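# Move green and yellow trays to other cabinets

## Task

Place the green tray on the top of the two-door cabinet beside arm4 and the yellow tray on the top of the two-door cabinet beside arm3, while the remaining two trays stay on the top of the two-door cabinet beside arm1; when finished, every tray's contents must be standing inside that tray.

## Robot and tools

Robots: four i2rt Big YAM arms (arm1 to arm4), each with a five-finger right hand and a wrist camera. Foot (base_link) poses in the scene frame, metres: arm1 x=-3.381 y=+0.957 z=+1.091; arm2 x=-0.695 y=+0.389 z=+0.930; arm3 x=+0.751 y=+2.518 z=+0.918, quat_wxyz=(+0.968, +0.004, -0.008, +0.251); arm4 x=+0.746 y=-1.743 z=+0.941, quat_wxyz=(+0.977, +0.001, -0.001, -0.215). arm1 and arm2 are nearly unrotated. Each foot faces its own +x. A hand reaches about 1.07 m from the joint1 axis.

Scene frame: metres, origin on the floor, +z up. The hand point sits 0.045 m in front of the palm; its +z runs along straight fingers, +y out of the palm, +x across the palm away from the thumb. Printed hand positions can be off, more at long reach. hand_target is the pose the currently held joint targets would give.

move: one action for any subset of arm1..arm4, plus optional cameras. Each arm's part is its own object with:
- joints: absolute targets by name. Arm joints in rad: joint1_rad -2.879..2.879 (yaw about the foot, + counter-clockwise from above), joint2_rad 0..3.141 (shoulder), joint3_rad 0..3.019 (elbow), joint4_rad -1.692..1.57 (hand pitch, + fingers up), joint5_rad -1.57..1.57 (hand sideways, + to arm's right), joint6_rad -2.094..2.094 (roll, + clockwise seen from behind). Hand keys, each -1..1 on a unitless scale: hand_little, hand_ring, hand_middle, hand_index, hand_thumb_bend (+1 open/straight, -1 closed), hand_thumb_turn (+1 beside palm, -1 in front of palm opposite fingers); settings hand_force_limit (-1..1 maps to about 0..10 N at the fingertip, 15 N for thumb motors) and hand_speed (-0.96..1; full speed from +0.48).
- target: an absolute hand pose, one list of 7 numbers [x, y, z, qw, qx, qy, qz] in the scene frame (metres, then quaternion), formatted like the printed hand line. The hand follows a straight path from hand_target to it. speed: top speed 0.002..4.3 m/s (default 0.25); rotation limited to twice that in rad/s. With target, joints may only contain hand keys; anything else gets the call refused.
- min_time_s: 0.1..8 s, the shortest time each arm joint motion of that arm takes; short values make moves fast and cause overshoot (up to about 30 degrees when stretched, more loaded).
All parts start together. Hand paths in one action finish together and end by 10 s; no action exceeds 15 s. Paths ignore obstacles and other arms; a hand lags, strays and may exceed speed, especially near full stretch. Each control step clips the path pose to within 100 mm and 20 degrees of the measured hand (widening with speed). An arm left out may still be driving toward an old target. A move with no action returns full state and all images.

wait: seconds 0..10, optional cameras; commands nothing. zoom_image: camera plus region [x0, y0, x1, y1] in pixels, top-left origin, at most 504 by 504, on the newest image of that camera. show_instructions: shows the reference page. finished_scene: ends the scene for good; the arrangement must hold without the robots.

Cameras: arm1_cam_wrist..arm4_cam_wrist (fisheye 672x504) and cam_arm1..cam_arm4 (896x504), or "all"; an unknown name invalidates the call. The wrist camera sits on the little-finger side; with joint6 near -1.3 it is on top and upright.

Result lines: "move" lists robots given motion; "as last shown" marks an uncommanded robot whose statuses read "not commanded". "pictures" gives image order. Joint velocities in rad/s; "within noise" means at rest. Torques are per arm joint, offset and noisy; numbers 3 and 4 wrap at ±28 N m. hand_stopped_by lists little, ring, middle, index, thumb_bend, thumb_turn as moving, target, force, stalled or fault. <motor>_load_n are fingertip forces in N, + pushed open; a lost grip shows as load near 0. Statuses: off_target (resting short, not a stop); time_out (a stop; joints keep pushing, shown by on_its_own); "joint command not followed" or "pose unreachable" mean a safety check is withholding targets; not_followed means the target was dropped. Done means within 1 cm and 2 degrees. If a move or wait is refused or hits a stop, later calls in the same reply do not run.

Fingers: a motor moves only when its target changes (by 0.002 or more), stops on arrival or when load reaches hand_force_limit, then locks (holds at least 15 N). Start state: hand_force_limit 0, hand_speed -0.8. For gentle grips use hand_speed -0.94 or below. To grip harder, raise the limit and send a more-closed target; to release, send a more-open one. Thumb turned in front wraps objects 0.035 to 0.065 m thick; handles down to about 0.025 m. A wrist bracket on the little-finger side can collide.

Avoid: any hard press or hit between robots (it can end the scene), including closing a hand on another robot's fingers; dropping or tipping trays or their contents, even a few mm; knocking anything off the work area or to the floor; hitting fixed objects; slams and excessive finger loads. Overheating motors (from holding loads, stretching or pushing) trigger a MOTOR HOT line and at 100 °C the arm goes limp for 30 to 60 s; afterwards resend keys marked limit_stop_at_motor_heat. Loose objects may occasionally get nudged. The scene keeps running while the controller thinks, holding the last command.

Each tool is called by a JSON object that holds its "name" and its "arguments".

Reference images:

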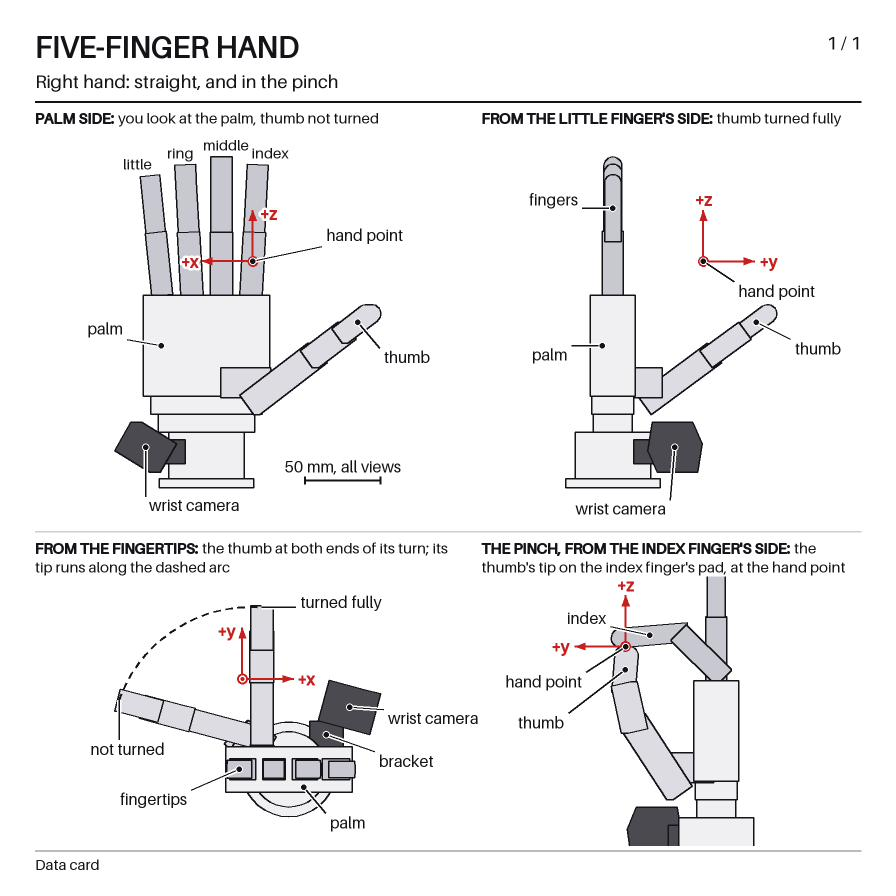

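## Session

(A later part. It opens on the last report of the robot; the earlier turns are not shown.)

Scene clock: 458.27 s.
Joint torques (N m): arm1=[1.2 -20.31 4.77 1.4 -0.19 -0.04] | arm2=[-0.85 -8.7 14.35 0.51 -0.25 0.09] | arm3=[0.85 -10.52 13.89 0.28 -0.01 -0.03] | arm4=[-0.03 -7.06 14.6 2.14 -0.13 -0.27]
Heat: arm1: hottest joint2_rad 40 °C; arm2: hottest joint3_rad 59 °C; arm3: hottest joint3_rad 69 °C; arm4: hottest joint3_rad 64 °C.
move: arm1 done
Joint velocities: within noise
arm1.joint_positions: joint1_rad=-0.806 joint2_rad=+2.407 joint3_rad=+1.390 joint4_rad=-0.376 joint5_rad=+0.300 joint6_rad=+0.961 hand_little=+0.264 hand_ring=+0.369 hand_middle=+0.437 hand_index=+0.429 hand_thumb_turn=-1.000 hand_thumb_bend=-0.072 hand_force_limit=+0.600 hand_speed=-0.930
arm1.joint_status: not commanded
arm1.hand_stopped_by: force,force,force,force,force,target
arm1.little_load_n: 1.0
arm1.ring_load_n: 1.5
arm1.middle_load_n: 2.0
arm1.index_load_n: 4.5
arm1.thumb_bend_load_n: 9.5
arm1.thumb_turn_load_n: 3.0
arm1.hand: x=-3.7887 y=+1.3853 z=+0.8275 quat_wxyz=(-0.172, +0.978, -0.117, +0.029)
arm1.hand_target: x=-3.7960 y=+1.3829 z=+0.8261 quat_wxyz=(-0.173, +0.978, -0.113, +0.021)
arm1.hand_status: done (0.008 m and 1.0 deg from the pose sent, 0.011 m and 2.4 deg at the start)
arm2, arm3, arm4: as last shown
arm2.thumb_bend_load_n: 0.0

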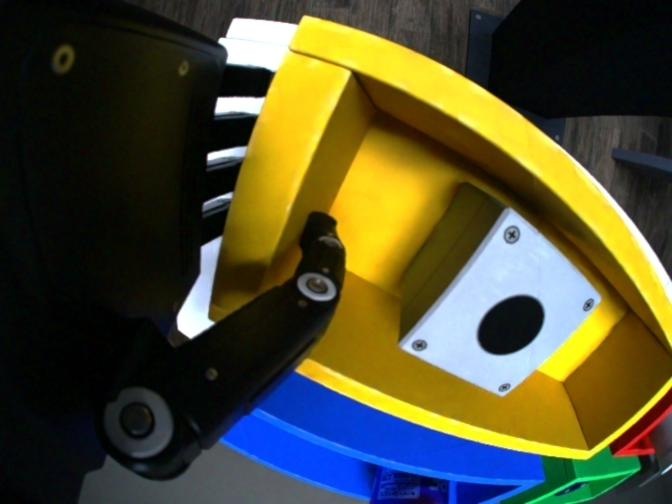

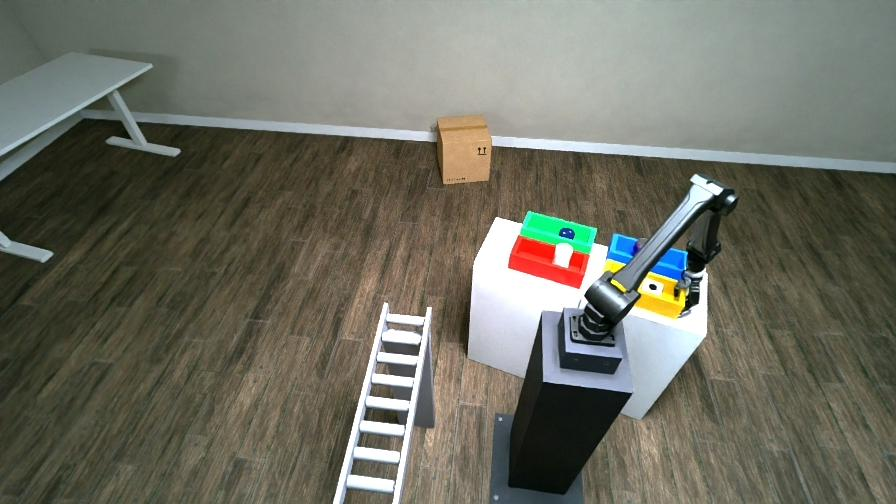

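{"name": "move", "arguments": {"arm1": {"joints": {"hand_speed": -0.6, "hand_thumb_bend": 0.65}}}}

{"name": "move", "arguments": {"arm1": {"joints": {"hand_little": 0.7, "hand_ring": 0.7, "hand_middle": 0.7, "hand_index": 0.7}}}}

{"name": "move", "arguments": {"arm1": {"target": [-3.796, 1.383, 0.96, -0.173, 0.978, -0.113, 0.021], "speed": 0.12}, "cameras": ["arm1_cam_wrist"]}}

Scene clock: 461.50 s.
Joint torques (N m): arm1=[1.26 -20.31 4.78 1.35 -0.2 -0.04] | arm2=[-0.56 -9.29 14.27 0.54 -0.18 0.13] | arm3=[0.91 -10.52 13.89 0.25 -0.02 -0.03] | arm4=[-0.32 -6.95 14.58 2.04 -0.1 -0.29]
Heat: arm1: hottest joint2_rad 40 °C; arm2: hottest joint3_rad 59 °C; arm3: hottest joint3_rad 69 °C; arm4: hottest joint3_rad 64 °C.
move: arm1 done
Joint velocities: within noise
arm1.joint_positions: joint1_rad=-0.806 joint2_rad=+2.406 joint3_rad=+1.390 joint4_rad=-0.374 joint5_rad=+0.297 joint6_rad=+0.961 hand_little=+0.264 hand_ring=+0.369 hand_middle=+0.436 hand_index=+0.429 hand_thumb_turn=-1.000 hand_thumb_bend=+0.650 hand_force_limit=+0.600 hand_speed=-0.600
arm1.joint_status: all done
arm1.hand_stopped_by: force,force,force,force,target,target
arm1.little_load_n: 0.0
arm1.ring_load_n: 0.0
arm1.middle_load_n: 0.0
arm1.index_load_n: 1.0
arm1.thumb_bend_load_n: -0.5
arm1.thumb_turn_load_n: 0.0
arm1.hand: x=-3.7898 y=+1.3856 z=+0.8285 quat_wxyz=(-0.171, +0.978, -0.117, +0.027)
arm1.hand_target: x=-3.7970 y=+1.3830 z=+0.8270 quat_wxyz=(-0.172, +0.978, -0.113, +0.019)
arm1.hand_status: not commanded
arm2, arm3, arm4: as last shown
arm3.middle_load_n: 0.5
pictures: none

Scene clock: 462.37 s.
Joint torques (N m): arm1=[1.26 -20.25 4.78 1.36 -0.07 -0.04] | arm2=[-0.26 -9.11 14.38 0.76 -0.18 0.11] | arm3=[0.85 -10.52 13.87 0.27 -0.01 -0.03] | arm4=[-0.03 -7.06 14.49 1.96 -0.1 -0.28]
Heat: arm1: hottest joint2_rad 40 °C; arm2: hottest joint3_rad 59 °C; arm3: hottest joint3_rad 70 °C; arm4: hottest joint3_rad 64 °C.
move: arm1 done
Joint velocities: within noise
arm1.joint_positions: joint1_rad=-0.800 joint2_rad=+2.406 joint3_rad=+1.390 joint4_rad=-0.374 joint5_rad=+0.285 joint6_rad=+0.961 hand_little=+0.700 hand_ring=+0.700 hand_middle=+0.700 hand_index=+0.700 hand_thumb_turn=-1.000 hand_thumb_bend=+0.650 hand_force_limit=+0.600 hand_speed=-0.600
arm1.joint_status: all done
arm1.hand_stopped_by: target,target,target,target,target,target
arm1.little_load_n: 0.0
arm1.ring_load_n: 0.0
arm1.middle_load_n: 0.0
arm1.index_load_n: 0.0
arm1.thumb_bend_load_n: 0.0
arm1.thumb_turn_load_n: 0.0
arm1.hand: x=-3.7942 y=+1.3813 z=+0.8286 quat_wxyz=(-0.167, +0.979, -0.114, +0.022)
arm1.hand_target: x=-3.8008 y=+1.3792 z=+0.8271 quat_wxyz=(-0.169, +0.979, -0.110, +0.016)
arm1.hand_status: not commanded
arm2, arm3, arm4: as last shown
arm3.middle_load_n: 0.0
arm4.ring_load_n: -0.5
pictures: none

Scene clock: 464.20 s.
Joint torques (N m): arm1=[0.73 -19.55 5.75 0.24 0.24 -0.04] | arm2=[0.03 -8.64 14.42 0.73 -0.16 0.12] | arm3=[0.85 -10.52 13.89 0.27 -0.01 -0.03] | arm4=[-0.5 -6.83 14.58 2.09 -0.12 -0.3]
Heat: arm1: hottest joint2_rad 40 °C; arm2: hottest joint3_rad 59 °C; arm3: hottest joint3_rad 70 °C; arm4: hottest joint3_rad 64 °C.
move: arm1 done
Joint velocities: within noise
arm1.joint_positions: joint1_rad=-0.800 joint2_rad=+2.139 joint3_rad=+1.355 joint4_rad=-0.574 joint5_rad=+0.289 joint6_rad=+0.961 hand_little=+0.700 hand_ring=+0.700 hand_middle=+0.700 hand_index=+0.700 hand_thumb_turn=-1.000 hand_thumb_bend=+0.650 hand_force_limit=+0.600 hand_speed=-0.600
arm1.joint_status: not commanded
arm1.hand_stopped_by: target,target,target,target,target,target
arm1.little_load_n: 0.0
arm1.ring_load_n: 0.0
arm1.middle_load_n: 0.0
arm1.index_load_n: 0.0
arm1.thumb_bend_load_n: 0.0
arm1.thumb_turn_load_n: 0.0
arm1.hand: x=-3.8016 y=+1.3907 z=+0.9638 quat_wxyz=(-0.179, +0.977, -0.116, +0.011)
arm1.hand_target: x=-3.7970 y=+1.3840 z=+0.9594 quat_wxyz=(-0.173, +0.978, -0.113, +0.021)
arm1.hand_status: done (0.010 m and 1.3 deg from the pose sent, 0.131 m and 0.7 deg at the start)
arm2, arm3, arm4: as last shown
arm4.ring_load_n: 0.0

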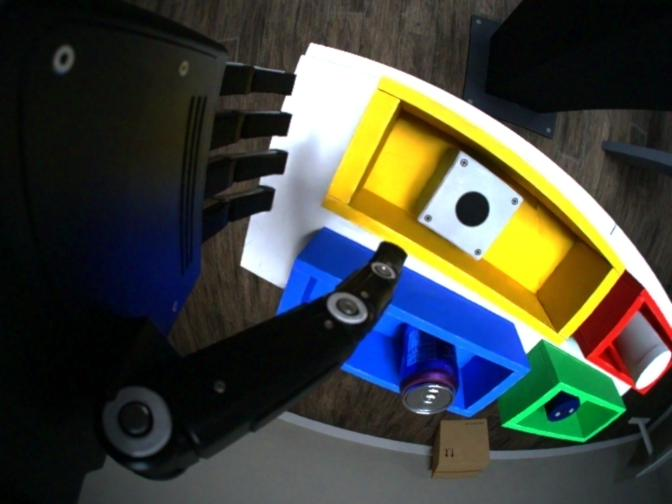

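{"name": "move", "arguments": {"arm1": {"target": [-3.796, 1.383, 1.2, -0.173, 0.978, -0.113, 0.021], "speed": 0.25}}}

{"name": "move", "arguments": {"arm1": {"joints": {"joint1_rad": 1.4, "joint6_rad": 1.4, "joint5_rad": 0.0}, "min_time_s": 4}, "cameras": ["arm1_cam_wrist", "cam_arm1"]}}

Scene clock: 467.90 s.
Joint torques (N m): arm1=[0.73 -17.26 10.32 0.18 0.24 -0.03] | arm2=[-0.15 -9.11 14.56 0.84 -0.18 0.11] | arm3=[0.85 -10.58 13.9 0.27 -0.01 -0.02] | arm4=[-0.56 -7.06 14.6 2.14 -0.13 -0.29]
Heat: arm1: hottest joint2_rad 40 °C; arm2: hottest joint3_rad 59 °C; arm3: hottest joint3_rad 70 °C; arm4: hottest joint3_rad 64 °C.
move: arm1 done
Joint velocities: within noise
arm1.joint_positions: joint1_rad=-0.800 joint2_rad=+1.822 joint3_rad=+1.543 joint4_rad=-1.106 joint5_rad=+0.291 joint6_rad=+0.961 hand_little=+0.700 hand_ring=+0.700 hand_middle=+0.700 hand_index=+0.700 hand_thumb_turn=-1.000 hand_thumb_bend=+0.650 hand_force_limit=+0.600 hand_speed=-0.600
arm1.joint_status: not commanded
arm1.hand_stopped_by: target,target,target,target,target,target
arm1.little_load_n: 0.0
arm1.ring_load_n: 0.0
arm1.middle_load_n: 0.0
arm1.index_load_n: 0.0
arm1.thumb_bend_load_n: 0.0
arm1.thumb_turn_load_n: 0.0
arm1.hand: x=-3.7922 y=+1.3816 z=+1.1949 quat_wxyz=(-0.171, +0.978, -0.114, +0.022)
arm1.hand_target: x=-3.7978 y=+1.3852 z=+1.1994 quat_wxyz=(-0.173, +0.978, -0.113, +0.021)
arm1.hand_status: done (0.007 m and 0.3 deg from the pose sent, 0.236 m and 1.3 deg at the start)
arm2, arm3, arm4: as last shown
arm2.ring_load_n: -0.5
pictures: none

Scene clock: 472.53 s.
Joint torques (N m): arm1=[-0.67 -17.08 10.37 0.16 -0.15 0.18] | arm2=[-0.44 -9.35 14.46 0.7 -0.19 0.11] | arm3=[0.91 -10.58 13.87 0.27 -0.01 -0.02] | arm4=[-0.26 -6.95 14.5 2.19 -0.12 -0.25]
Heat: arm1: hottest joint2_rad 40 °C; arm2: hottest joint3_rad 59 °C; arm3: hottest joint3_rad 70 °C; arm4: hottest joint3_rad 64 °C.
move: arm1 done
Joint velocities: within noise
arm1.joint_positions: joint1_rad=+1.409 joint2_rad=+1.822 joint3_rad=+1.543 joint4_rad=-1.106 joint5_rad=+0.013 joint6_rad=+1.370 hand_little=+0.700 hand_ring=+0.700 hand_middle=+0.700 hand_index=+0.700 hand_thumb_turn=-1.000 hand_thumb_bend=+0.650 hand_force_limit=+0.600 hand_speed=-0.600
arm1.joint_status: all done
arm1.hand_stopped_by: target,target,target,target,target,target
arm1.little_load_n: 0.0
arm1.ring_load_n: 0.0
arm1.middle_load_n: 0.0
arm1.index_load_n: 0.0
arm1.thumb_bend_load_n: 0.0
arm1.thumb_turn_load_n: 0.0
arm1.hand: x=-3.4269 y=+0.3390 z=+1.2037 quat_wxyz=(+0.044, +0.696, +0.712, -0.081)
arm1.hand_target: x=-3.4335 y=+0.3319 z=+1.2086 quat_wxyz=(+0.045, +0.705, +0.703, -0.082)
arm1.hand_status: not commanded
arm2, arm3, arm4: as last shown
arm2.ring_load_n: 0.0
arm4.index_load_n: -0.5

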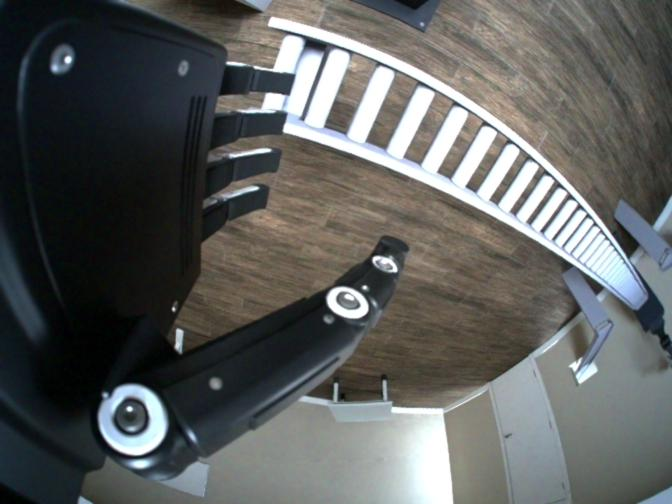

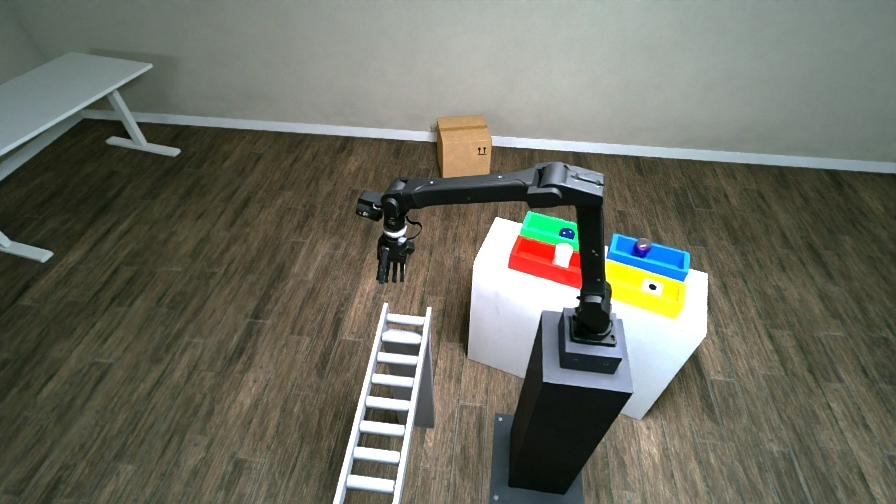

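{"name": "zoom_image", "arguments": {"camera": "arm1_cam_wrist", "region": [220, 0, 520, 225]}}

Scaled by 1.680 from the camera's image (finer frame: 960x720).

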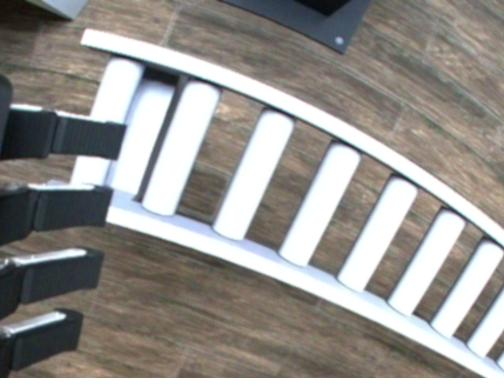

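{"name": "zoom_image", "arguments": {"camera": "arm1_cam_wrist", "region": [430, 60, 672, 350]}}

Scaled by 1.738 from the camera's image (finer frame: 960x720).

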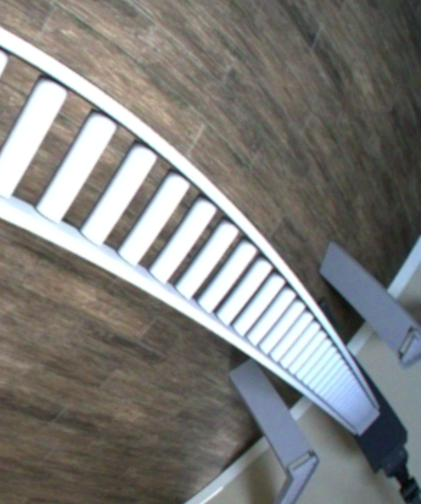

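{"name": "move", "arguments": {"arm1": {"target": [-3.43, 0.335, 1.06, 0.045, 0.705, 0.703, -0.082], "speed": 0.15}, "cameras": ["arm1_cam_wrist"]}}

{"name": "zoom_image", "arguments": {"camera": "arm1_cam_wrist", "region": [200, 0, 500, 225]}}

Scene clock: 487.53 s.
Joint torques (N m): arm1=[0.21 -16.79 7.06 1.46 -0.11 0.19] | arm2=[-0.5 -9.11 14.3 0.68 -0.14 0.11] | arm3=[0.91 -10.58 13.89 0.28 -0.01 -0.03] | arm4=[-0.5 -6.71 14.61 1.98 -0.11 -0.29]
Heat: arm1: hottest joint2_rad 39 °C; arm2: hottest joint3_rad 59 °C; arm3: hottest joint3_rad 70 °C; arm4: hottest joint3_rad 65 °C.
move: arm1 off_target
Joint velocities: within noise
arm1.joint_positions: joint1_rad=+1.415 joint2_rad=+1.960 joint3_rad=+1.376 joint4_rad=-0.789 joint5_rad=+0.013 joint6_rad=+1.378 hand_little=+0.700 hand_ring=+0.700 hand_middle=+0.700 hand_index=+0.700 hand_thumb_turn=-1.000 hand_thumb_bend=+0.650 hand_force_limit=+0.600 hand_speed=-0.600
arm1.joint_status: not commanded
arm1.hand_stopped_by: target,target,target,target,target,target
arm1.little_load_n: 0.0
arm1.ring_load_n: 0.5
arm1.middle_load_n: 0.0
arm1.index_load_n: 0.0
arm1.thumb_bend_load_n: 0.0
arm1.thumb_turn_load_n: 0.0
arm1.hand: x=-3.4243 y=+0.3374 z=+1.0738 quat_wxyz=(+0.048, +0.696, +0.712, -0.086)
arm1.hand_target: x=-3.4259 y=+0.3368 z=+1.0608 quat_wxyz=(+0.045, +0.703, +0.705, -0.082)
arm1.hand_status: off_target (0.015 m and 1.5 deg from the pose sent, 0.144 m and 1.5 deg at the start)
arm2, arm3, arm4: as last shown
arm4.index_load_n: 0.0

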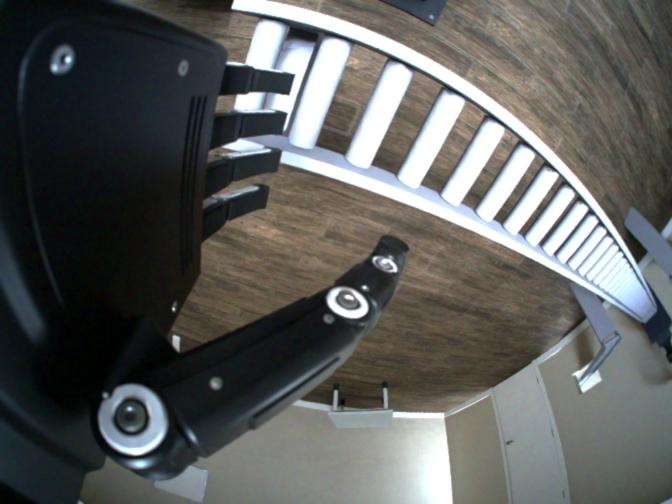

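Scaled by 1.680 from the camera's image (finer frame: 960x720).

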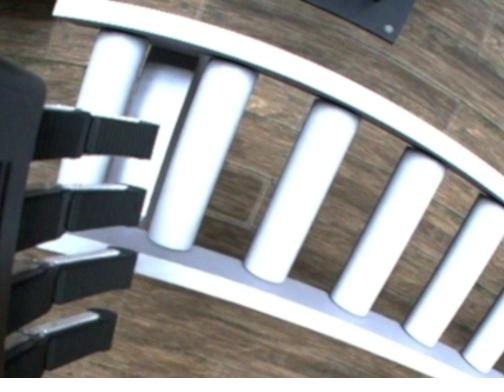

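{"name": "move", "arguments": {"arm1": {"joints": {"joint1_rad": -0.80, "joint6_rad": 0.96, "joint5_rad": 0.22, "joint2_rad": 1.82, "joint3_rad": 1.543, "joint4_rad": -1.0, "hand_thumb_bend": 0.65}, "min_time_s": 4}}}

{"name": "move", "arguments": {"arm1": {"target": [-3.795, 1.388, 1.0, -0.1211, 0.986, -0.114, 0.014], "speed": 0.25, "joints": {"hand_little": 0.5, "hand_ring": 0.5, "hand_middle": 0.5, "hand_index": 0.5}}}}

{"name": "move", "arguments": {"arm1": {"target": [-3.796, 1.388, 0.88, -0.1211, 0.986, -0.114, 0.014], "speed": 0.15}, "cameras": ["arm1_cam_wrist"]}}

Scene clock: 511.63 s.
Joint torques (N m): arm1=[0.97 -18.73 11.02 0.34 0.03 -0.24] | arm2=[-0.5 -9.17 14.41 0.68 -0.17 0.07] | arm3=[0.91 -10.58 13.87 0.27 -0.02 -0.03] | arm4=[0.26 -6.71 14.52 2.04 -0.1 -0.26]
Heat: arm1: hottest joint2_rad 38 °C; arm2: hottest joint3_rad 60 °C; arm3: hottest joint3_rad 71 °C; arm4: hottest joint3_rad 65 °C.
move: arm1 done
Joint velocities: within noise
arm1.joint_positions: joint1_rad=-0.806 joint2_rad=+1.826 joint3_rad=+1.505 joint4_rad=-0.985 joint5_rad=+0.207 joint6_rad=+0.982 hand_little=+0.700 hand_ring=+0.700 hand_middle=+0.700 hand_index=+0.700 hand_thumb_turn=-1.000 hand_thumb_bend=+0.650 hand_force_limit=+0.600 hand_speed=-0.600
arm1.joint_status: all done
arm1.hand_stopped_by: target,target,target,target,target,target
arm1.little_load_n: 0.0
arm1.ring_load_n: 0.0
arm1.middle_load_n: 0.0
arm1.index_load_n: 0.0
arm1.thumb_bend_load_n: 0.0
arm1.thumb_turn_load_n: 0.0
arm1.hand: x=-3.8155 y=+1.3863 z=+1.1845 quat_wxyz=(-0.165, +0.977, -0.128, -0.037)
arm1.hand_target: x=-3.8240 y=+1.3905 z=+1.2028 quat_wxyz=(-0.174, +0.977, -0.118, -0.046)
arm1.hand_status: not commanded
arm2.joint_positions: joint1_rad=+0.124 joint2_rad=+1.216 joint3_rad=+1.412 joint4_rad=-1.283 joint5_rad=+0.007 joint6_rad=-1.281 hand_little=+1.000 hand_ring=+1.000 hand_middle=+1.000 hand_index=+1.000 hand_thumb_turn=+1.000 hand_thumb_bend=+1.000 hand_force_limit=+0.000 hand_speed=-0.800
arm2.joint_status: not commanded
arm2.hand_stopped_by: target,target,target,target,target,target
arm2.little_load_n: 0.0
arm2.ring_load_n: 0.0
arm2.middle_load_n: 0.0
arm2.index_load_n: 0.0
arm2.thumb_bend_load_n: 0.0
arm2.thumb_turn_load_n: 0.0
arm2.hand: x=-1.1092 y=+0.4199 z=+1.2534 quat_wxyz=(-0.236, +0.122, +0.964, -0.029)
arm2.hand_target: x=-1.1116 y=+0.4143 z=+1.2764 quat_wxyz=(-0.254, +0.120, +0.959, -0.037)
arm2.hand_status: not commanded
arm3.joint_positions: joint1_rad=+0.139 joint2_rad=+1.261 joint3_rad=+1.467 joint4_rad=-1.314 joint5_rad=+0.077 joint6_rad=-1.169 hand_little=+1.000 hand_ring=+1.000 hand_middle=+1.000 hand_index=+1.000 hand_thumb_turn=+1.000 hand_thumb_bend=+1.000 hand_force_limit=+0.000 hand_speed=-0.800
arm3.joint_status: not commanded
arm3.hand_stopped_by: target,target,target,target,target,target
arm3.little_load_n: 0.0
arm3.ring_load_n: 0.0
arm3.middle_load_n: 0.0
arm3.index_load_n: 0.0
arm3.thumb_bend_load_n: 0.0
arm3.thumb_turn_load_n: 0.0
arm3.hand: x=+1.1144 y=+2.7189 z=+1.2551 quat_wxyz=(-0.087, +0.964, +0.109, +0.224)
arm3.hand_target: x=+1.1164 y=+2.7236 z=+1.2766 quat_wxyz=(-0.096, +0.959, +0.117, +0.238)
arm3.hand_status: not commanded
arm4.joint_positions: joint1_rad=+0.131 joint2_rad=+1.219 joint3_rad=+1.380 joint4_rad=-1.289 joint5_rad=+0.090 joint6_rad=-1.154 hand_little=+1.000 hand_ring=+1.000 hand_middle=+1.000 hand_index=+1.000 hand_thumb_turn=+1.000 hand_thumb_bend=+1.000 hand_force_limit=+0.000 hand_speed=-0.800
arm4.joint_status: not commanded
arm4.hand_stopped_by: target,target,target,target,target,target
arm4.little_load_n: 0.0
arm4.ring_load_n: 0.0
arm4.middle_load_n: 0.0
arm4.index_load_n: 0.0
arm4.thumb_bend_load_n: -0.5
arm4.thumb_turn_load_n: 0.0
arm4.hand: x=+1.1064 y=-1.9200 z=+1.2512 quat_wxyz=(+0.030, +0.908, -0.353, +0.222)
arm4.hand_target: x=+1.1246 y=-1.9205 z=+1.2760 quat_wxyz=(+0.026, +0.906, -0.337, +0.254)
arm4.hand_status: not commanded
pictures: none

Scene clock: 513.23 s.
Joint torques (N m): arm1=[-0.21 -18.43 7.24 1.25 -0.1 -0.24] | arm2=[-0.67 -8.88 14.13 0.7 -0.16 0.11] | arm3=[0.85 -10.52 13.9 0.28 -0.02 -0.03] | arm4=[-0.03 -6.89 14.68 2.13 -0.11 -0.3]
Heat: arm1: hottest joint2_rad 38 °C; arm2: hottest joint3_rad 60 °C; arm3: hottest joint3_rad 71 °C; arm4: hottest joint3_rad 65 °C.
move: arm1 done
Joint velocities: within noise
arm1.joint_positions: joint1_rad=-0.841 joint2_rad=+2.082 joint3_rad=+1.405 joint4_rad=-0.763 joint5_rad=+0.204 joint6_rad=+0.962 hand_little=+0.500 hand_ring=+0.500 hand_middle=+0.500 hand_index=+0.500 hand_thumb_turn=-1.000 hand_thumb_bend=+0.650 hand_force_limit=+0.600 hand_speed=-0.600
arm1.joint_status: all done
arm1.hand_stopped_by: target,target,target,target,target,target
arm1.little_load_n: 0.0
arm1.ring_load_n: 0.0
arm1.middle_load_n: 0.0
arm1.index_load_n: 0.0
arm1.thumb_bend_load_n: 0.0
arm1.thumb_turn_load_n: 0.0
arm1.hand: x=-3.7887 y=+1.3872 z=+1.0070 quat_wxyz=(-0.121, +0.984, -0.129, +0.016)
arm1.hand_target: x=-3.7883 y=+1.3921 z=+1.0010 quat_wxyz=(-0.121, +0.985, -0.124, +0.014)
arm1.hand_status: done (0.009 m and 1.8 deg from the pose sent, 0.186 m and 7.9 deg at the start)
arm2, arm3, arm4: as last shown
arm4.thumb_bend_load_n: 0.0
pictures: none

Scene clock: 514.83 s.
Joint torques (N m): arm1=[1.08 -18.73 6.6 1.26 -0.11 -0.24] | arm2=[-0.79 -8.7 14.32 0.8 -0.17 0.09] | arm3=[0.85 -10.52 13.9 0.27 -0.01 -0.03] | arm4=[-0.03 -6.95 14.6 2.06 -0.12 -0.32]
Heat: arm1: hottest joint2_rad 38 °C; arm2: hottest joint3_rad 60 °C; arm3: hottest joint3_rad 71 °C; arm4: hottest joint3_rad 65 °C.
move: arm1 off_target
Joint velocities: within noise
arm1.joint_positions: joint1_rad=-0.841 joint2_rad=+2.299 joint3_rad=+1.405 joint4_rad=-0.549 joint5_rad=+0.204 joint6_rad=+0.956 hand_little=+0.500 hand_ring=+0.500 hand_middle=+0.500 hand_index=+0.500 hand_thumb_turn=-1.000 hand_thumb_bend=+0.650 hand_force_limit=+0.600 hand_speed=-0.600
arm1.joint_status: not commanded
arm1.hand_stopped_by: target,target,target,target,target,target
arm1.little_load_n: 0.5
arm1.ring_load_n: 0.0
arm1.middle_load_n: 0.0
arm1.index_load_n: 0.0
arm1.thumb_bend_load_n: 0.0
arm1.thumb_turn_load_n: 0.0
arm1.hand: x=-3.7883 y=+1.3866 z=+0.8891 quat_wxyz=(-0.120, +0.985, -0.126, +0.018)
arm1.hand_target: x=-3.7946 y=+1.3866 z=+0.8809 quat_wxyz=(-0.121, +0.986, -0.114, +0.014)
arm1.hand_status: off_target (0.012 m and 1.5 deg from the pose sent, 0.127 m and 1.8 deg at the start)
arm2, arm3, arm4: as last shown
arm4.ring_load_n: -0.5

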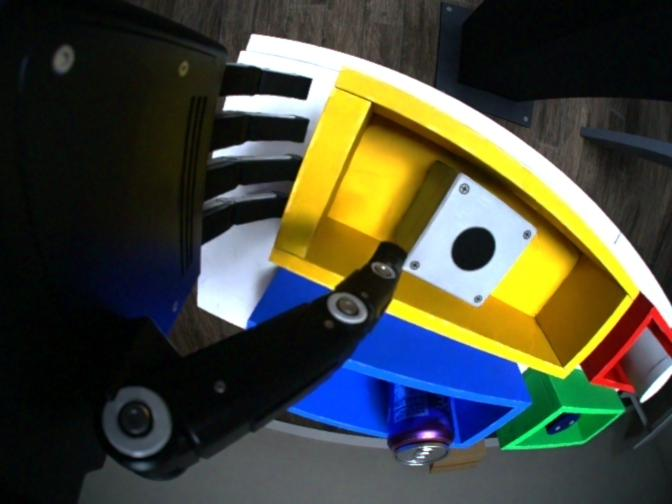

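{"name": "move", "arguments": {"arm1": {"target": [-3.794, 1.399, 0.865, -0.1211, 0.986, -0.114, 0.014], "speed": 0.08}, "cameras": ["arm1_cam_wrist"]}}

{"name": "zoom_image", "arguments": {"camera": "arm1_cam_wrist", "region": [200, 30, 450, 330]}}

Scene clock: 519.13 s.
Joint torques (N m): arm1=[-0.32 -18.2 7.47 1.22 -0.12 -0.23] | arm2=[-0.32 -8.82 14.3 0.64 -0.14 0.1] | arm3=[0.79 -10.58 13.89 0.25 -0.02 -0.03] | arm4=[-0.44 -7.47 14.6 2.03 -0.11 -0.31]
Heat: arm1: hottest joint2_rad 38 °C; arm2: hottest joint3_rad 60 °C; arm3: hottest joint3_rad 71 °C; arm4: hottest joint3_rad 65 °C.
move: arm1 off_target
Joint velocities: within noise
arm1.joint_positions: joint1_rad=-0.841 joint2_rad=+2.335 joint3_rad=+1.430 joint4_rad=-0.536 joint5_rad=+0.201 joint6_rad=+0.942 hand_little=+0.500 hand_ring=+0.500 hand_middle=+0.500 hand_index=+0.500 hand_thumb_turn=-1.000 hand_thumb_bend=+0.650 hand_force_limit=+0.600 hand_speed=-0.600
arm1.joint_status: not commanded
arm1.hand_stopped_by: target,target,target,target,target,target
arm1.little_load_n: 0.0
arm1.ring_load_n: 0.0
arm1.middle_load_n: 0.0
arm1.index_load_n: 0.0
arm1.thumb_bend_load_n: 0.0
arm1.thumb_turn_load_n: 0.0
arm1.hand: x=-3.7916 y=+1.3896 z=+0.8750 quat_wxyz=(-0.119, +0.986, -0.119, +0.017)
arm1.hand_target: x=-3.7939 y=+1.3986 z=+0.8650 quat_wxyz=(-0.121, +0.986, -0.114, +0.013)
arm1.hand_status: off_target (0.014 m and 0.7 deg from the pose sent, 0.028 m and 1.5 deg at the start)
arm2, arm3, arm4: as last shown
arm4.ring_load_n: 0.0

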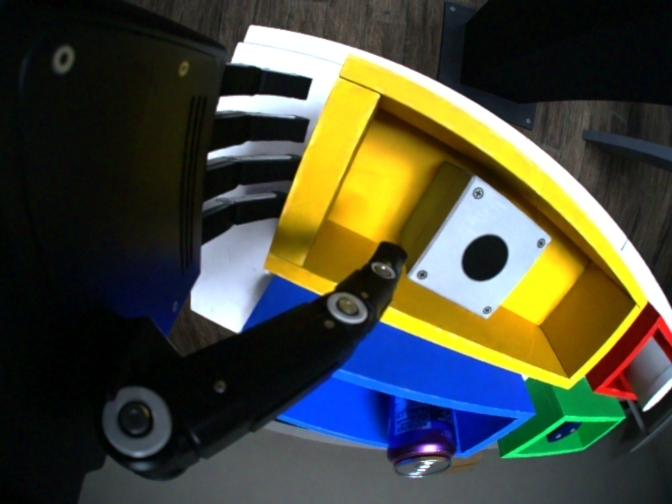

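Scaled by 1.680 from the camera's image (finer frame: 960x720).

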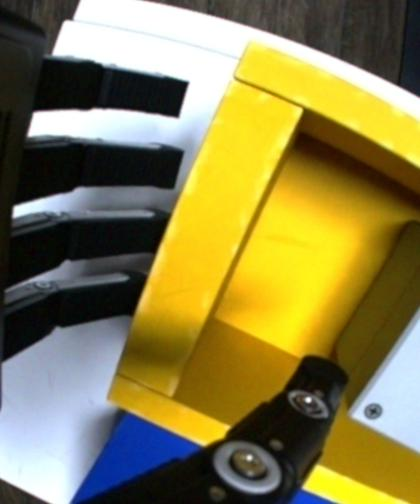

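{"name": "move", "arguments": {"arm1": {"target": [-3.793, 1.410, 0.860, -0.1211, 0.986, -0.114, 0.014], "speed": 0.08}, "cameras": ["arm1_cam_wrist"]}}

Scene clock: 523.13 s.
Joint torques (N m): arm1=[-0.44 -18.26 7.46 0.94 -0.12 -0.26] | arm2=[-0.97 -8.7 14.42 0.42 -0.15 0.09] | arm3=[0.91 -10.52 13.9 0.28 -0.02 -0.03] | arm4=[-0.5 -7.36 14.48 2.03 -0.11 -0.28]
Heat: arm1: hottest joint2_rad 38 °C; arm2: hottest joint3_rad 60 °C; arm3: hottest joint3_rad 71 °C; arm4: hottest joint3_rad 65 °C.
move: arm1 off_target
Joint velocities: within noise
arm1.joint_positions: joint1_rad=-0.841 joint2_rad=+2.354 joint3_rad=+1.462 joint4_rad=-0.536 joint5_rad=+0.201 joint6_rad=+0.929 hand_little=+0.500 hand_ring=+0.500 hand_middle=+0.500 hand_index=+0.500 hand_thumb_turn=-1.000 hand_thumb_bend=+0.650 hand_force_limit=+0.600 hand_speed=-0.600
arm1.joint_status: not commanded
arm1.hand_stopped_by: target,target,target,target,target,target
arm1.little_load_n: 0.0
arm1.ring_load_n: 0.0
arm1.middle_load_n: 0.0
arm1.index_load_n: 0.0
arm1.thumb_bend_load_n: -0.5
arm1.thumb_turn_load_n: 0.0
arm1.hand: x=-3.7988 y=+1.3981 z=+0.8728 quat_wxyz=(-0.123, +0.986, -0.113, +0.013)
arm1.hand_target: x=-3.7976 y=+1.4048 z=+0.8602 quat_wxyz=(-0.122, +0.987, -0.109, +0.013)
arm1.hand_status: off_target (0.018 m and 0.3 deg from the pose sent, 0.025 m and 0.7 deg at the start)
arm2, arm3, arm4: as last shown

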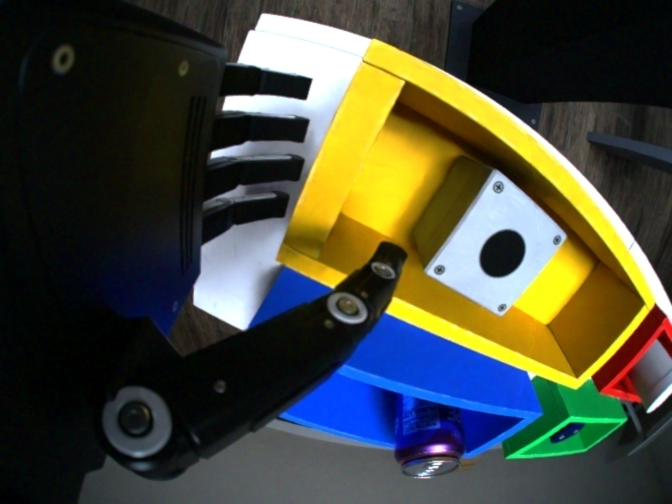

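{"name": "move", "arguments": {"arm1": {"target": [-3.800, 1.391, 0.830, -0.1206, 0.9816, -0.1467, 0.018], "speed": 0.06}, "cameras": ["arm1_cam_wrist"]}}

Scene clock: 531.53 s.
Joint torques (N m): arm1=[1.26 -18.43 5.71 1.28 0.17 0.19] | arm2=[-0.44 -8.76 14.32 0.72 -0.16 0.14] | arm3=[0.85 -10.52 13.89 0.28 -0.02 -0.02] | arm4=[-0.5 -6.77 14.45 2.03 -0.13 -0.29]
Heat: arm1: hottest joint2_rad 39 °C; arm2: hottest joint3_rad 60 °C; arm3: hottest joint3_rad 71 °C; arm4: hottest joint3_rad 66 °C.
move: arm1 off_target
Joint velocities: within noise
arm1.joint_positions: joint1_rad=-0.841 joint2_rad=+2.400 joint3_rad=+1.462 joint4_rad=-0.500 joint5_rad=+0.207 joint6_rad=+0.979 hand_little=+0.500 hand_ring=+0.500 hand_middle=+0.500 hand_index=+0.500 hand_thumb_turn=-1.000 hand_thumb_bend=+0.650 hand_force_limit=+0.600 hand_speed=-0.600
arm1.joint_status: not commanded
arm1.hand_stopped_by: target,target,target,target,target,target
arm1.little_load_n: 0.0
arm1.ring_load_n: 0.0
arm1.middle_load_n: 0.0
arm1.index_load_n: 0.0
arm1.thumb_bend_load_n: 0.0
arm1.thumb_turn_load_n: 0.0
arm1.hand: x=-3.7959 y=+1.3959 z=+0.8472 quat_wxyz=(-0.122, +0.983, -0.138, +0.016)
arm1.hand_target: x=-3.7980 y=+1.3908 z=+0.8310 quat_wxyz=(-0.121, +0.982, -0.142, +0.019)
arm1.hand_status: off_target (0.018 m and 1.1 deg from the pose sent, 0.043 m and 3.9 deg at the start)
arm2, arm3, arm4: as last shown

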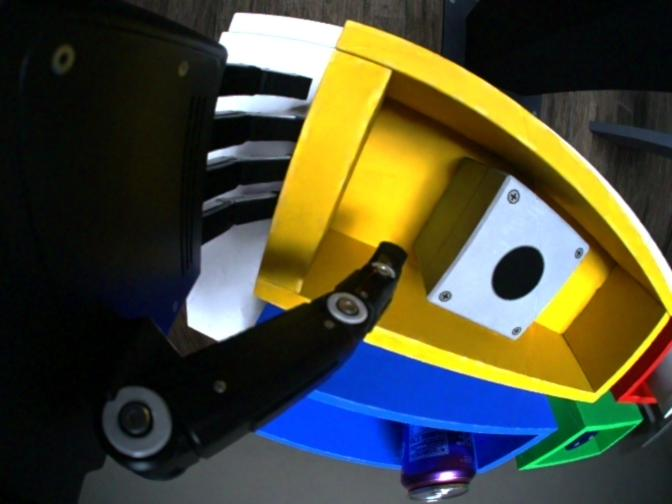

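{"name": "move", "arguments": {"arm1": {"target": [-3.801, 1.387, 0.812, -0.1206, 0.9816, -0.1467, 0.018], "speed": 0.05}, "cameras": ["arm1_cam_wrist"]}}

Scene clock: 536.10 s.
Joint torques (N m): arm1=[1.2 -18.67 5.98 1.28 0.16 0.17] | arm2=[-0.73 -8.64 14.38 0.64 -0.19 0.11] | arm3=[0.91 -10.52 13.89 0.27 -0.02 -0.03] | arm4=[0.32 -6.42 14.58 2.09 -0.12 -0.31]
Heat: arm1: hottest joint2_rad 39 °C; arm2: hottest joint3_rad 60 °C; arm3: hottest joint3_rad 71 °C; arm4: hottest joint3_rad 66 °C.
move: arm1 off_target
Joint velocities: within noise
arm1.joint_positions: joint1_rad=-0.841 joint2_rad=+2.440 joint3_rad=+1.462 joint4_rad=-0.474 joint5_rad=+0.207 joint6_rad=+0.999 hand_little=+0.500 hand_ring=+0.500 hand_middle=+0.500 hand_index=+0.500 hand_thumb_turn=-1.000 hand_thumb_bend=+0.650 hand_force_limit=+0.600 hand_speed=-0.600
arm1.joint_status: not commanded
arm1.hand_stopped_by: target,target,target,target,target,target
arm1.little_load_n: 0.0
arm1.ring_load_n: 0.0
arm1.middle_load_n: 0.0
arm1.index_load_n: 0.0
arm1.thumb_bend_load_n: 0.0
arm1.thumb_turn_load_n: -0.5
arm1.hand: x=-3.7916 y=+1.3906 z=+0.8251 quat_wxyz=(-0.118, +0.982, -0.147, +0.020)
arm1.hand_target: x=-3.7969 y=+1.3893 z=+0.8120 quat_wxyz=(-0.120, +0.981, -0.152, +0.019)
arm1.hand_status: off_target (0.017 m and 0.3 deg from the pose sent, 0.037 m and 1.1 deg at the start)
arm2, arm3, arm4: as last shown

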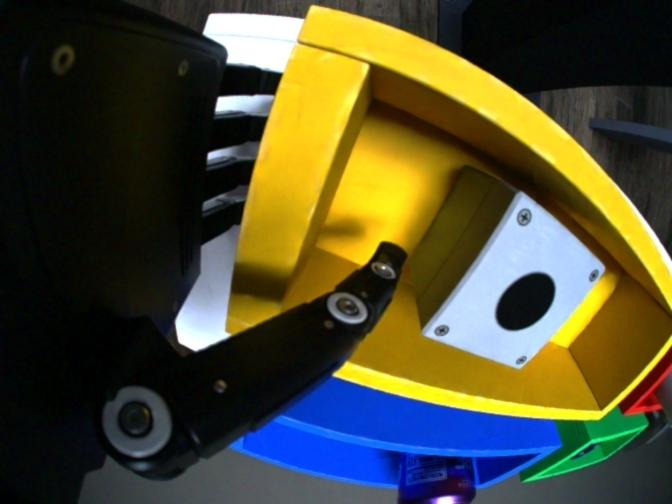

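{"name": "move", "arguments": {"arm1": {"joints": {"hand_speed": -0.85, "hand_force_limit": -0.6, "hand_thumb_bend": -0.6}}, "cameras": ["arm1_cam_wrist"]}}

{"name": "move", "arguments": {"arm1": {"joints": {"hand_speed": -0.92, "hand_force_limit": -0.6, "hand_little": 0.0, "hand_ring": 0.0, "hand_middle": 0.0, "hand_index": 0.0}}, "cameras": ["arm1_cam_wrist"]}}

Scene clock: 542.80 s.
Joint torques (N m): arm1=[1.26 -18.61 5.98 1.28 0.02 0.17] | arm2=[-0.79 -8.82 14.38 0.72 -0.19 0.09] | arm3=[0.91 -10.52 13.87 0.28 -0.01 -0.03] | arm4=[-0.44 -6.95 14.58 2.03 -0.1 -0.29]
Heat: arm1: hottest joint2_rad 38 °C; arm2: hottest joint3_rad 60 °C; arm3: hottest joint3_rad 71 °C; arm4: hottest joint3_rad 66 °C.
move: arm1 off_target
Joint velocities: within noise
arm1.joint_positions: joint1_rad=-0.832 joint2_rad=+2.440 joint3_rad=+1.462 joint4_rad=-0.474 joint5_rad=+0.210 joint6_rad=+0.998 hand_little=+0.500 hand_ring=+0.500 hand_middle=+0.500 hand_index=+0.500 hand_thumb_turn=-1.000 hand_thumb_bend=-0.022 hand_force_limit=-0.600 hand_speed=-0.850
arm1.joint_status: hand_thumb_bend off_target (ended at -0.022, target -0.600); the others done
arm1.hand_stopped_by: target,target,target,target,force,target
arm1.little_load_n: 0.0
arm1.ring_load_n: 0.0
arm1.middle_load_n: 1.5
arm1.index_load_n: 0.0
arm1.thumb_bend_load_n: 3.0
arm1.thumb_turn_load_n: 0.0
arm1.hand: x=-3.7950 y=+1.3872 z=+0.8250 quat_wxyz=(-0.119, +0.982, -0.142, +0.020)
arm1.hand_target: x=-3.8008 y=+1.3853 z=+0.8120 quat_wxyz=(-0.120, +0.982, -0.146, +0.018)
arm1.hand_status: not commanded
arm2, arm3, arm4: as last shown
arm2.index_load_n: 0.5

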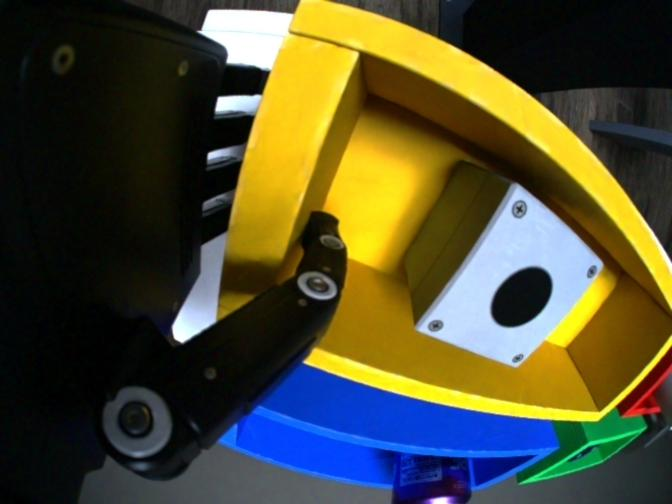

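Scene clock: 544.97 s.
Joint torques (N m): arm1=[1.2 -18.67 5.98 1.22 0.02 0.17] | arm2=[-0.44 -8.88 14.32 0.76 -0.16 0.13] | arm3=[0.85 -10.58 13.89 0.27 -0.02 -0.03] | arm4=[0.15 -6.71 14.56 2.15 -0.13 -0.3]
Heat: arm1: hottest joint2_rad 38 °C; arm2: hottest joint3_rad 60 °C; arm3: hottest joint3_rad 71 °C; arm4: hottest joint3_rad 66 °C.
move: arm1 off_target
Joint velocities: within noise
arm1.joint_positions: joint1_rad=-0.834 joint2_rad=+2.440 joint3_rad=+1.462 joint4_rad=-0.473 joint5_rad=+0.210 joint6_rad=+0.998 hand_little=+0.337 hand_ring=+0.434 hand_middle=+0.494 hand_index=+0.479 hand_thumb_turn=-1.000 hand_thumb_bend=-0.022 hand_force_limit=-0.600 hand_speed=-0.920
arm1.joint_status: hand_little off_target (ended at +0.337, target +0.000); hand_ring off_target (ended at +0.434, target +0.000); hand_middle off_target (ended at +0.494, target +0.000); hand_index off_target (ended at +0.479, target +0.000); the others done
arm1.hand_stopped_by: force,force,force,force,force,target
arm1.little_load_n: 2.5
arm1.ring_load_n: 1.5
arm1.middle_load_n: 0.5
arm1.index_load_n: 1.5
arm1.thumb_bend_load_n: 5.5
arm1.thumb_turn_load_n: 0.5
arm1.hand: x=-3.7946 y=+1.3881 z=+0.8250 quat_wxyz=(-0.120, +0.982, -0.142, +0.020)
arm1.hand_target: x=-3.8002 y=+1.3860 z=+0.8120 quat_wxyz=(-0.120, +0.982, -0.147, +0.018)
arm1.hand_status: not commanded
arm2.joint_positions: joint1_rad=+0.124 joint2_rad=+1.216 joint3_rad=+1.412 joint4_rad=-1.283 joint5_rad=+0.007 joint6_rad=-1.281 hand_little=+1.000 hand_ring=+1.000 hand_middle=+1.000 hand_index=+1.000 hand_thumb_turn=+1.000 hand_thumb_bend=+1.000 hand_force_limit=+0.000 hand_speed=-0.800
arm2.joint_status: not commanded
arm2.hand_stopped_by: target,target,target,target,target,target
arm2.little_load_n: 0.0
arm2.ring_load_n: 0.0
arm2.middle_load_n: 0.0
arm2.index_load_n: 0.0
arm2.thumb_bend_load_n: 0.0
arm2.thumb_turn_load_n: 0.0
arm2.hand: x=-1.1092 y=+0.4199 z=+1.2534 quat_wxyz=(-0.236, +0.122, +0.964, -0.029)
arm2.hand_target: x=-1.1116 y=+0.4143 z=+1.2764 quat_wxyz=(-0.254, +0.120, +0.959, -0.037)
arm2.hand_status: not commanded
arm3.joint_positions: joint1_rad=+0.139 joint2_rad=+1.261 joint3_rad=+1.467 joint4_rad=-1.314 joint5_rad=+0.077 joint6_rad=-1.169 hand_little=+1.000 hand_ring=+1.000 hand_middle=+1.000 hand_index=+1.000 hand_thumb_turn=+1.000 hand_thumb_bend=+1.000 hand_force_limit=+0.000 hand_speed=-0.800
arm3.joint_status: not commanded
arm3.hand_stopped_by: target,target,target,target,target,target
arm3.little_load_n: 0.0
arm3.ring_load_n: 0.0
arm3.middle_load_n: 0.0
arm3.index_load_n: 0.0
arm3.thumb_bend_load_n: 0.0
arm3.thumb_turn_load_n: 0.0
arm3.hand: x=+1.1144 y=+2.7189 z=+1.2551 quat_wxyz=(-0.087, +0.964, +0.109, +0.224)
arm3.hand_target: x=+1.1164 y=+2.7236 z=+1.2766 quat_wxyz=(-0.096, +0.959, +0.117, +0.238)
arm3.hand_status: not commanded
arm4.joint_positions: joint1_rad=+0.131 joint2_rad=+1.219 joint3_rad=+1.380 joint4_rad=-1.289 joint5_rad=+0.090 joint6_rad=-1.154 hand_little=+1.000 hand_ring=+1.000 hand_middle=+1.000 hand_index=+1.000 hand_thumb_turn=+1.000 hand_thumb_bend=+1.000 hand_force_limit=+0.000 hand_speed=-0.800
arm4.joint_status: not commanded
arm4.hand_stopped_by: target,target,target,target,target,target
arm4.little_load_n: 0.0
arm4.ring_load_n: 0.0
arm4.middle_load_n: 0.0
arm4.index_load_n: 0.0
arm4.thumb_bend_load_n: 0.0
arm4.thumb_turn_load_n: 0.5
arm4.hand: x=+1.1064 y=-1.9200 z=+1.2512 quat_wxyz=(+0.030, +0.908, -0.353, +0.222)
arm4.hand_target: x=+1.1246 y=-1.9205 z=+1.2760 quat_wxyz=(+0.026, +0.906, -0.337, +0.254)
arm4.hand_status: not commanded

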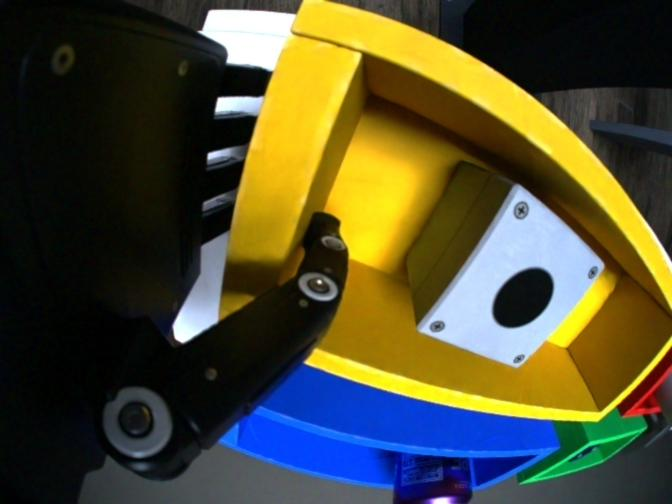

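{"name": "move", "arguments": {"arm1": {"joints": {"hand_speed": -0.93, "hand_force_limit": 0.6, "hand_thumb_bend": -0.62}}}}

{"name": "move", "arguments": {"arm1": {"target": [-3.800, 1.388, 0.845, -0.1206, 0.9816, -0.1467, 0.018], "speed": 0.04}}}

{"name": "move", "arguments": {"arm1": {"target": [-3.800, 1.388, 0.875, -0.1206, 0.9816, -0.1467, 0.018], "speed": 0.04}, "cameras": ["arm1_cam_wrist", "cam_arm1"]}}

Scene clock: 547.70 s.
Joint torques (N m): arm1=[1.08 -18.61 6.01 1.22 0.02 0.17] | arm2=[-1.03 -8.23 14.38 0.61 -0.2 0.09] | arm3=[0.85 -10.52 13.89 0.27 -0.01 -0.03] | arm4=[-0.26 -6.48 14.54 1.96 -0.1 -0.32]
Heat: arm1: hottest joint2_rad 38 °C; arm2: hottest joint3_rad 60 °C; arm3: hottest joint3_rad 71 °C; arm4: hottest joint3_rad 66 °C.
move: arm1 off_target
Joint velocities: within noise
arm1.joint_positions: joint1_rad=-0.828 joint2_rad=+2.440 joint3_rad=+1.462 joint4_rad=-0.473 joint5_rad=+0.222 joint6_rad=+0.996 hand_little=+0.337 hand_ring=+0.434 hand_middle=+0.494 hand_index=+0.479 hand_thumb_turn=-1.000 hand_thumb_bend=-0.077 hand_force_limit=+0.600 hand_speed=-0.930
arm1.joint_status: hand_thumb_bend off_target (ended at -0.077, target -0.620); the others done
arm1.hand_stopped_by: force,force,force,force,force,target
arm1.little_load_n: 3.0
arm1.ring_load_n: 2.0
arm1.middle_load_n: 1.5
arm1.index_load_n: 2.0
arm1.thumb_bend_load_n: 12.0
arm1.thumb_turn_load_n: 0.0
arm1.hand: x=-3.7953 y=+1.3872 z=+0.8247 quat_wxyz=(-0.125, +0.982, -0.139, +0.024)
arm1.hand_target: x=-3.8001 y=+1.3859 z=+0.8117 quat_wxyz=(-0.124, +0.981, -0.144, +0.022)
arm1.hand_status: not commanded
arm2, arm3, arm4: as last shown
arm4.thumb_turn_load_n: 0.0
pictures: none

Scene clock: 549.03 s.
Joint torques (N m): arm1=[0.44 -24.06 4.67 -0.23 -0.36 0.14] | arm2=[-0.73 -9.35 14.08 0.66 -0.18 0.1] | arm3=[0.85 -10.52 13.89 0.27 -0.02 -0.03] | arm4=[-0.21 -6.95 14.61 1.94 -0.13 -0.28]
Heat: arm1: hottest joint2_rad 38 °C; arm2: hottest joint3_rad 60 °C; arm3: hottest joint3_rad 71 °C; arm4: hottest joint3_rad 66 °C.
move: arm1 off_target
Joint velocities: within noise
arm1.joint_positions: joint1_rad=-0.829 joint2_rad=+2.435 joint3_rad=+1.457 joint4_rad=-0.483 joint5_rad=+0.220 joint6_rad=+1.008 hand_little=+0.337 hand_ring=+0.434 hand_middle=+0.494 hand_index=+0.479 hand_thumb_turn=-1.000 hand_thumb_bend=-0.077 hand_force_limit=+0.600 hand_speed=-0.930
arm1.joint_status: not commanded
arm1.hand_stopped_by: force,force,force,force,force,target
arm1.little_load_n: 1.5
arm1.ring_load_n: 1.5
arm1.middle_load_n: 2.5
arm1.index_load_n: 4.0
arm1.thumb_bend_load_n: 11.5
arm1.thumb_turn_load_n: 1.5
arm1.hand: x=-3.7929 y=+1.3853 z=+0.8261 quat_wxyz=(-0.121, +0.982, -0.145, +0.026)
arm1.hand_target: x=-3.7999 y=+1.3893 z=+0.8446 quat_wxyz=(-0.121, +0.981, -0.153, +0.017)
arm1.hand_status: off_target (0.020 m and 1.0 deg from the pose sent, 0.021 m and 1.2 deg at the start)
arm2, arm3, arm4: as last shown
arm2.little_load_n: -0.5
pictures: none

Scene clock: 550.30 s.
Joint torques (N m): arm1=[0.67 -24.47 5.05 -0.32 -0.36 0.01] | arm2=[-0.38 -8.64 14.34 0.51 -0.2 0.1] | arm3=[0.91 -10.58 13.9 0.28 -0.01 -0.03] | arm4=[-0.56 -7.12 14.52 1.98 -0.12 -0.31]
Heat: arm1: hottest joint2_rad 38 °C; arm2: hottest joint3_rad 61 °C; arm3: hottest joint3_rad 71 °C; arm4: hottest joint3_rad 66 °C.
move: arm1 off_target
Joint velocities: within noise
arm1.joint_positions: joint1_rad=-0.832 joint2_rad=+2.384 joint3_rad=+1.439 joint4_rad=-0.526 joint5_rad=+0.220 joint6_rad=+1.008 hand_little=+0.337 hand_ring=+0.434 hand_middle=+0.494 hand_index=+0.480 hand_thumb_turn=-1.000 hand_thumb_bend=-0.076 hand_force_limit=+0.600 hand_speed=-0.930
arm1.joint_status: not commanded
arm1.hand_stopped_by: force,force,force,force,force,target
arm1.little_load_n: 1.0
arm1.ring_load_n: 3.0
arm1.middle_load_n: 5.5
arm1.index_load_n: 7.0
arm1.thumb_bend_load_n: 19.5
arm1.thumb_turn_load_n: 3.0
arm1.hand: x=-3.7894 y=+1.3841 z=+0.8494 quat_wxyz=(-0.117, +0.982, -0.146, +0.031)
arm1.hand_target: x=-3.7990 y=+1.3896 z=+0.8736 quat_wxyz=(-0.121, +0.981, -0.148, +0.018)
arm1.hand_status: off_target (0.028 m and 1.5 deg from the pose sent, 0.050 m and 1.0 deg at the start)
arm2, arm3, arm4: as last shown
arm2.little_load_n: 0.0

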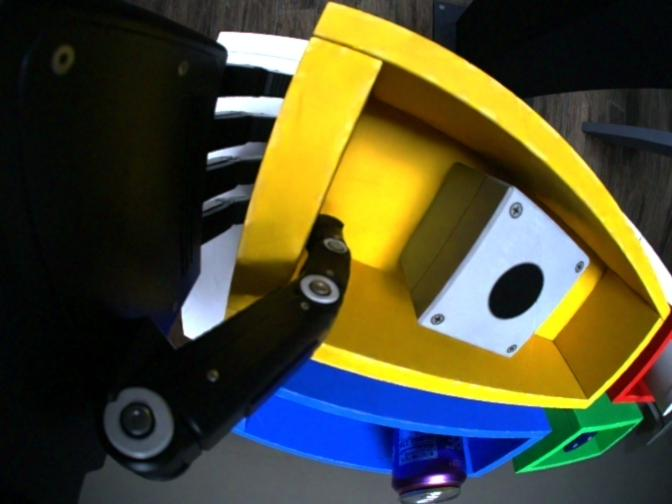

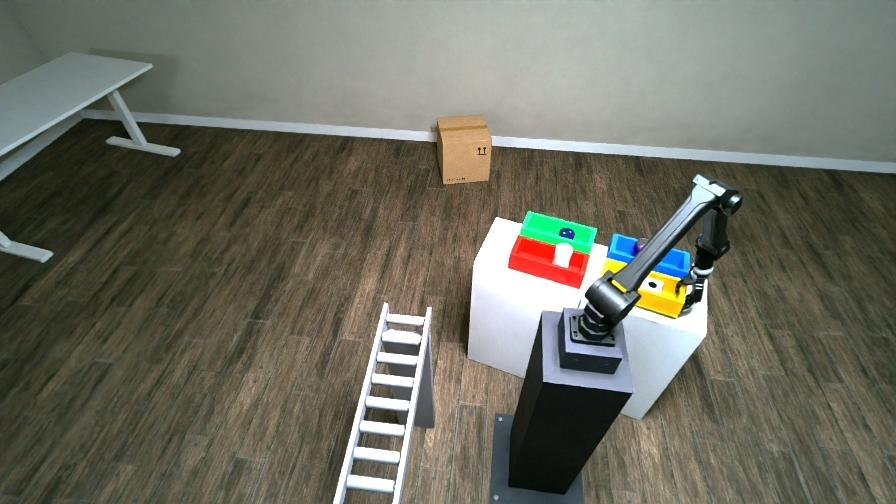

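{"name": "move", "arguments": {"arm1": {"target": [-3.800, 1.388, 1.22, -0.1206, 0.9816, -0.1467, 0.018], "speed": 0.15}, "cameras": ["arm1_cam_wrist"]}}

Scene clock: 559.63 s.
Joint torques (N m): arm1=[0.91 -21.66 12.26 -0.44 -0.38 0.02] | arm2=[-0.56 -8.23 14.38 0.59 -0.16 0.13] | arm3=[0.79 -10.46 13.89 0.28 -0.01 -0.03] | arm4=[-0.73 -7.3 14.6 2.04 -0.09 -0.29]
Heat: arm1: hottest joint2_rad 38 °C; arm2: hottest joint3_rad 61 °C; arm3: hottest joint3_rad 72 °C; arm4: hottest joint3_rad 66 °C.
move: arm1 off_target
Joint velocities: within noise
arm1.joint_positions: joint1_rad=-0.835 joint2_rad=+1.907 joint3_rad=+1.632 joint4_rad=-1.227 joint5_rad=+0.220 joint6_rad=+1.008 hand_little=+0.337 hand_ring=+0.434 hand_middle=+0.494 hand_index=+0.480 hand_thumb_turn=-1.000 hand_thumb_bend=-0.075 hand_force_limit=+0.600 hand_speed=-0.930
arm1.joint_status: not commanded
arm1.hand_stopped_by: force,force,force,force,force,target
arm1.little_load_n: 1.0
arm1.ring_load_n: 3.0
arm1.middle_load_n: 6.0
arm1.index_load_n: 7.5
arm1.thumb_bend_load_n: 19.5
arm1.thumb_turn_load_n: 3.0
arm1.hand: x=-3.7882 y=+1.3862 z=+1.1791 quat_wxyz=(-0.107, +0.983, -0.146, +0.043)
arm1.hand_target: x=-3.8026 y=+1.3938 z=+1.2186 quat_wxyz=(-0.124, +0.981, -0.149, +0.014)
arm1.hand_status: off_target (0.043 m and 3.2 deg from the pose sent, 0.371 m and 1.5 deg at the start)
arm2, arm3, arm4: as last shown
arm4.ring_load_n: -0.5

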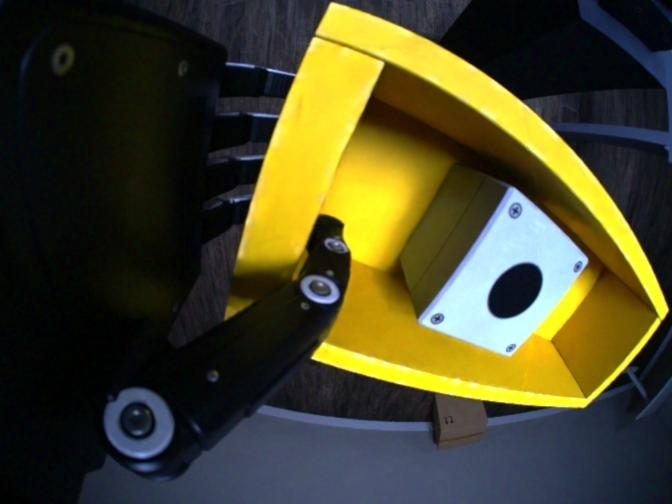

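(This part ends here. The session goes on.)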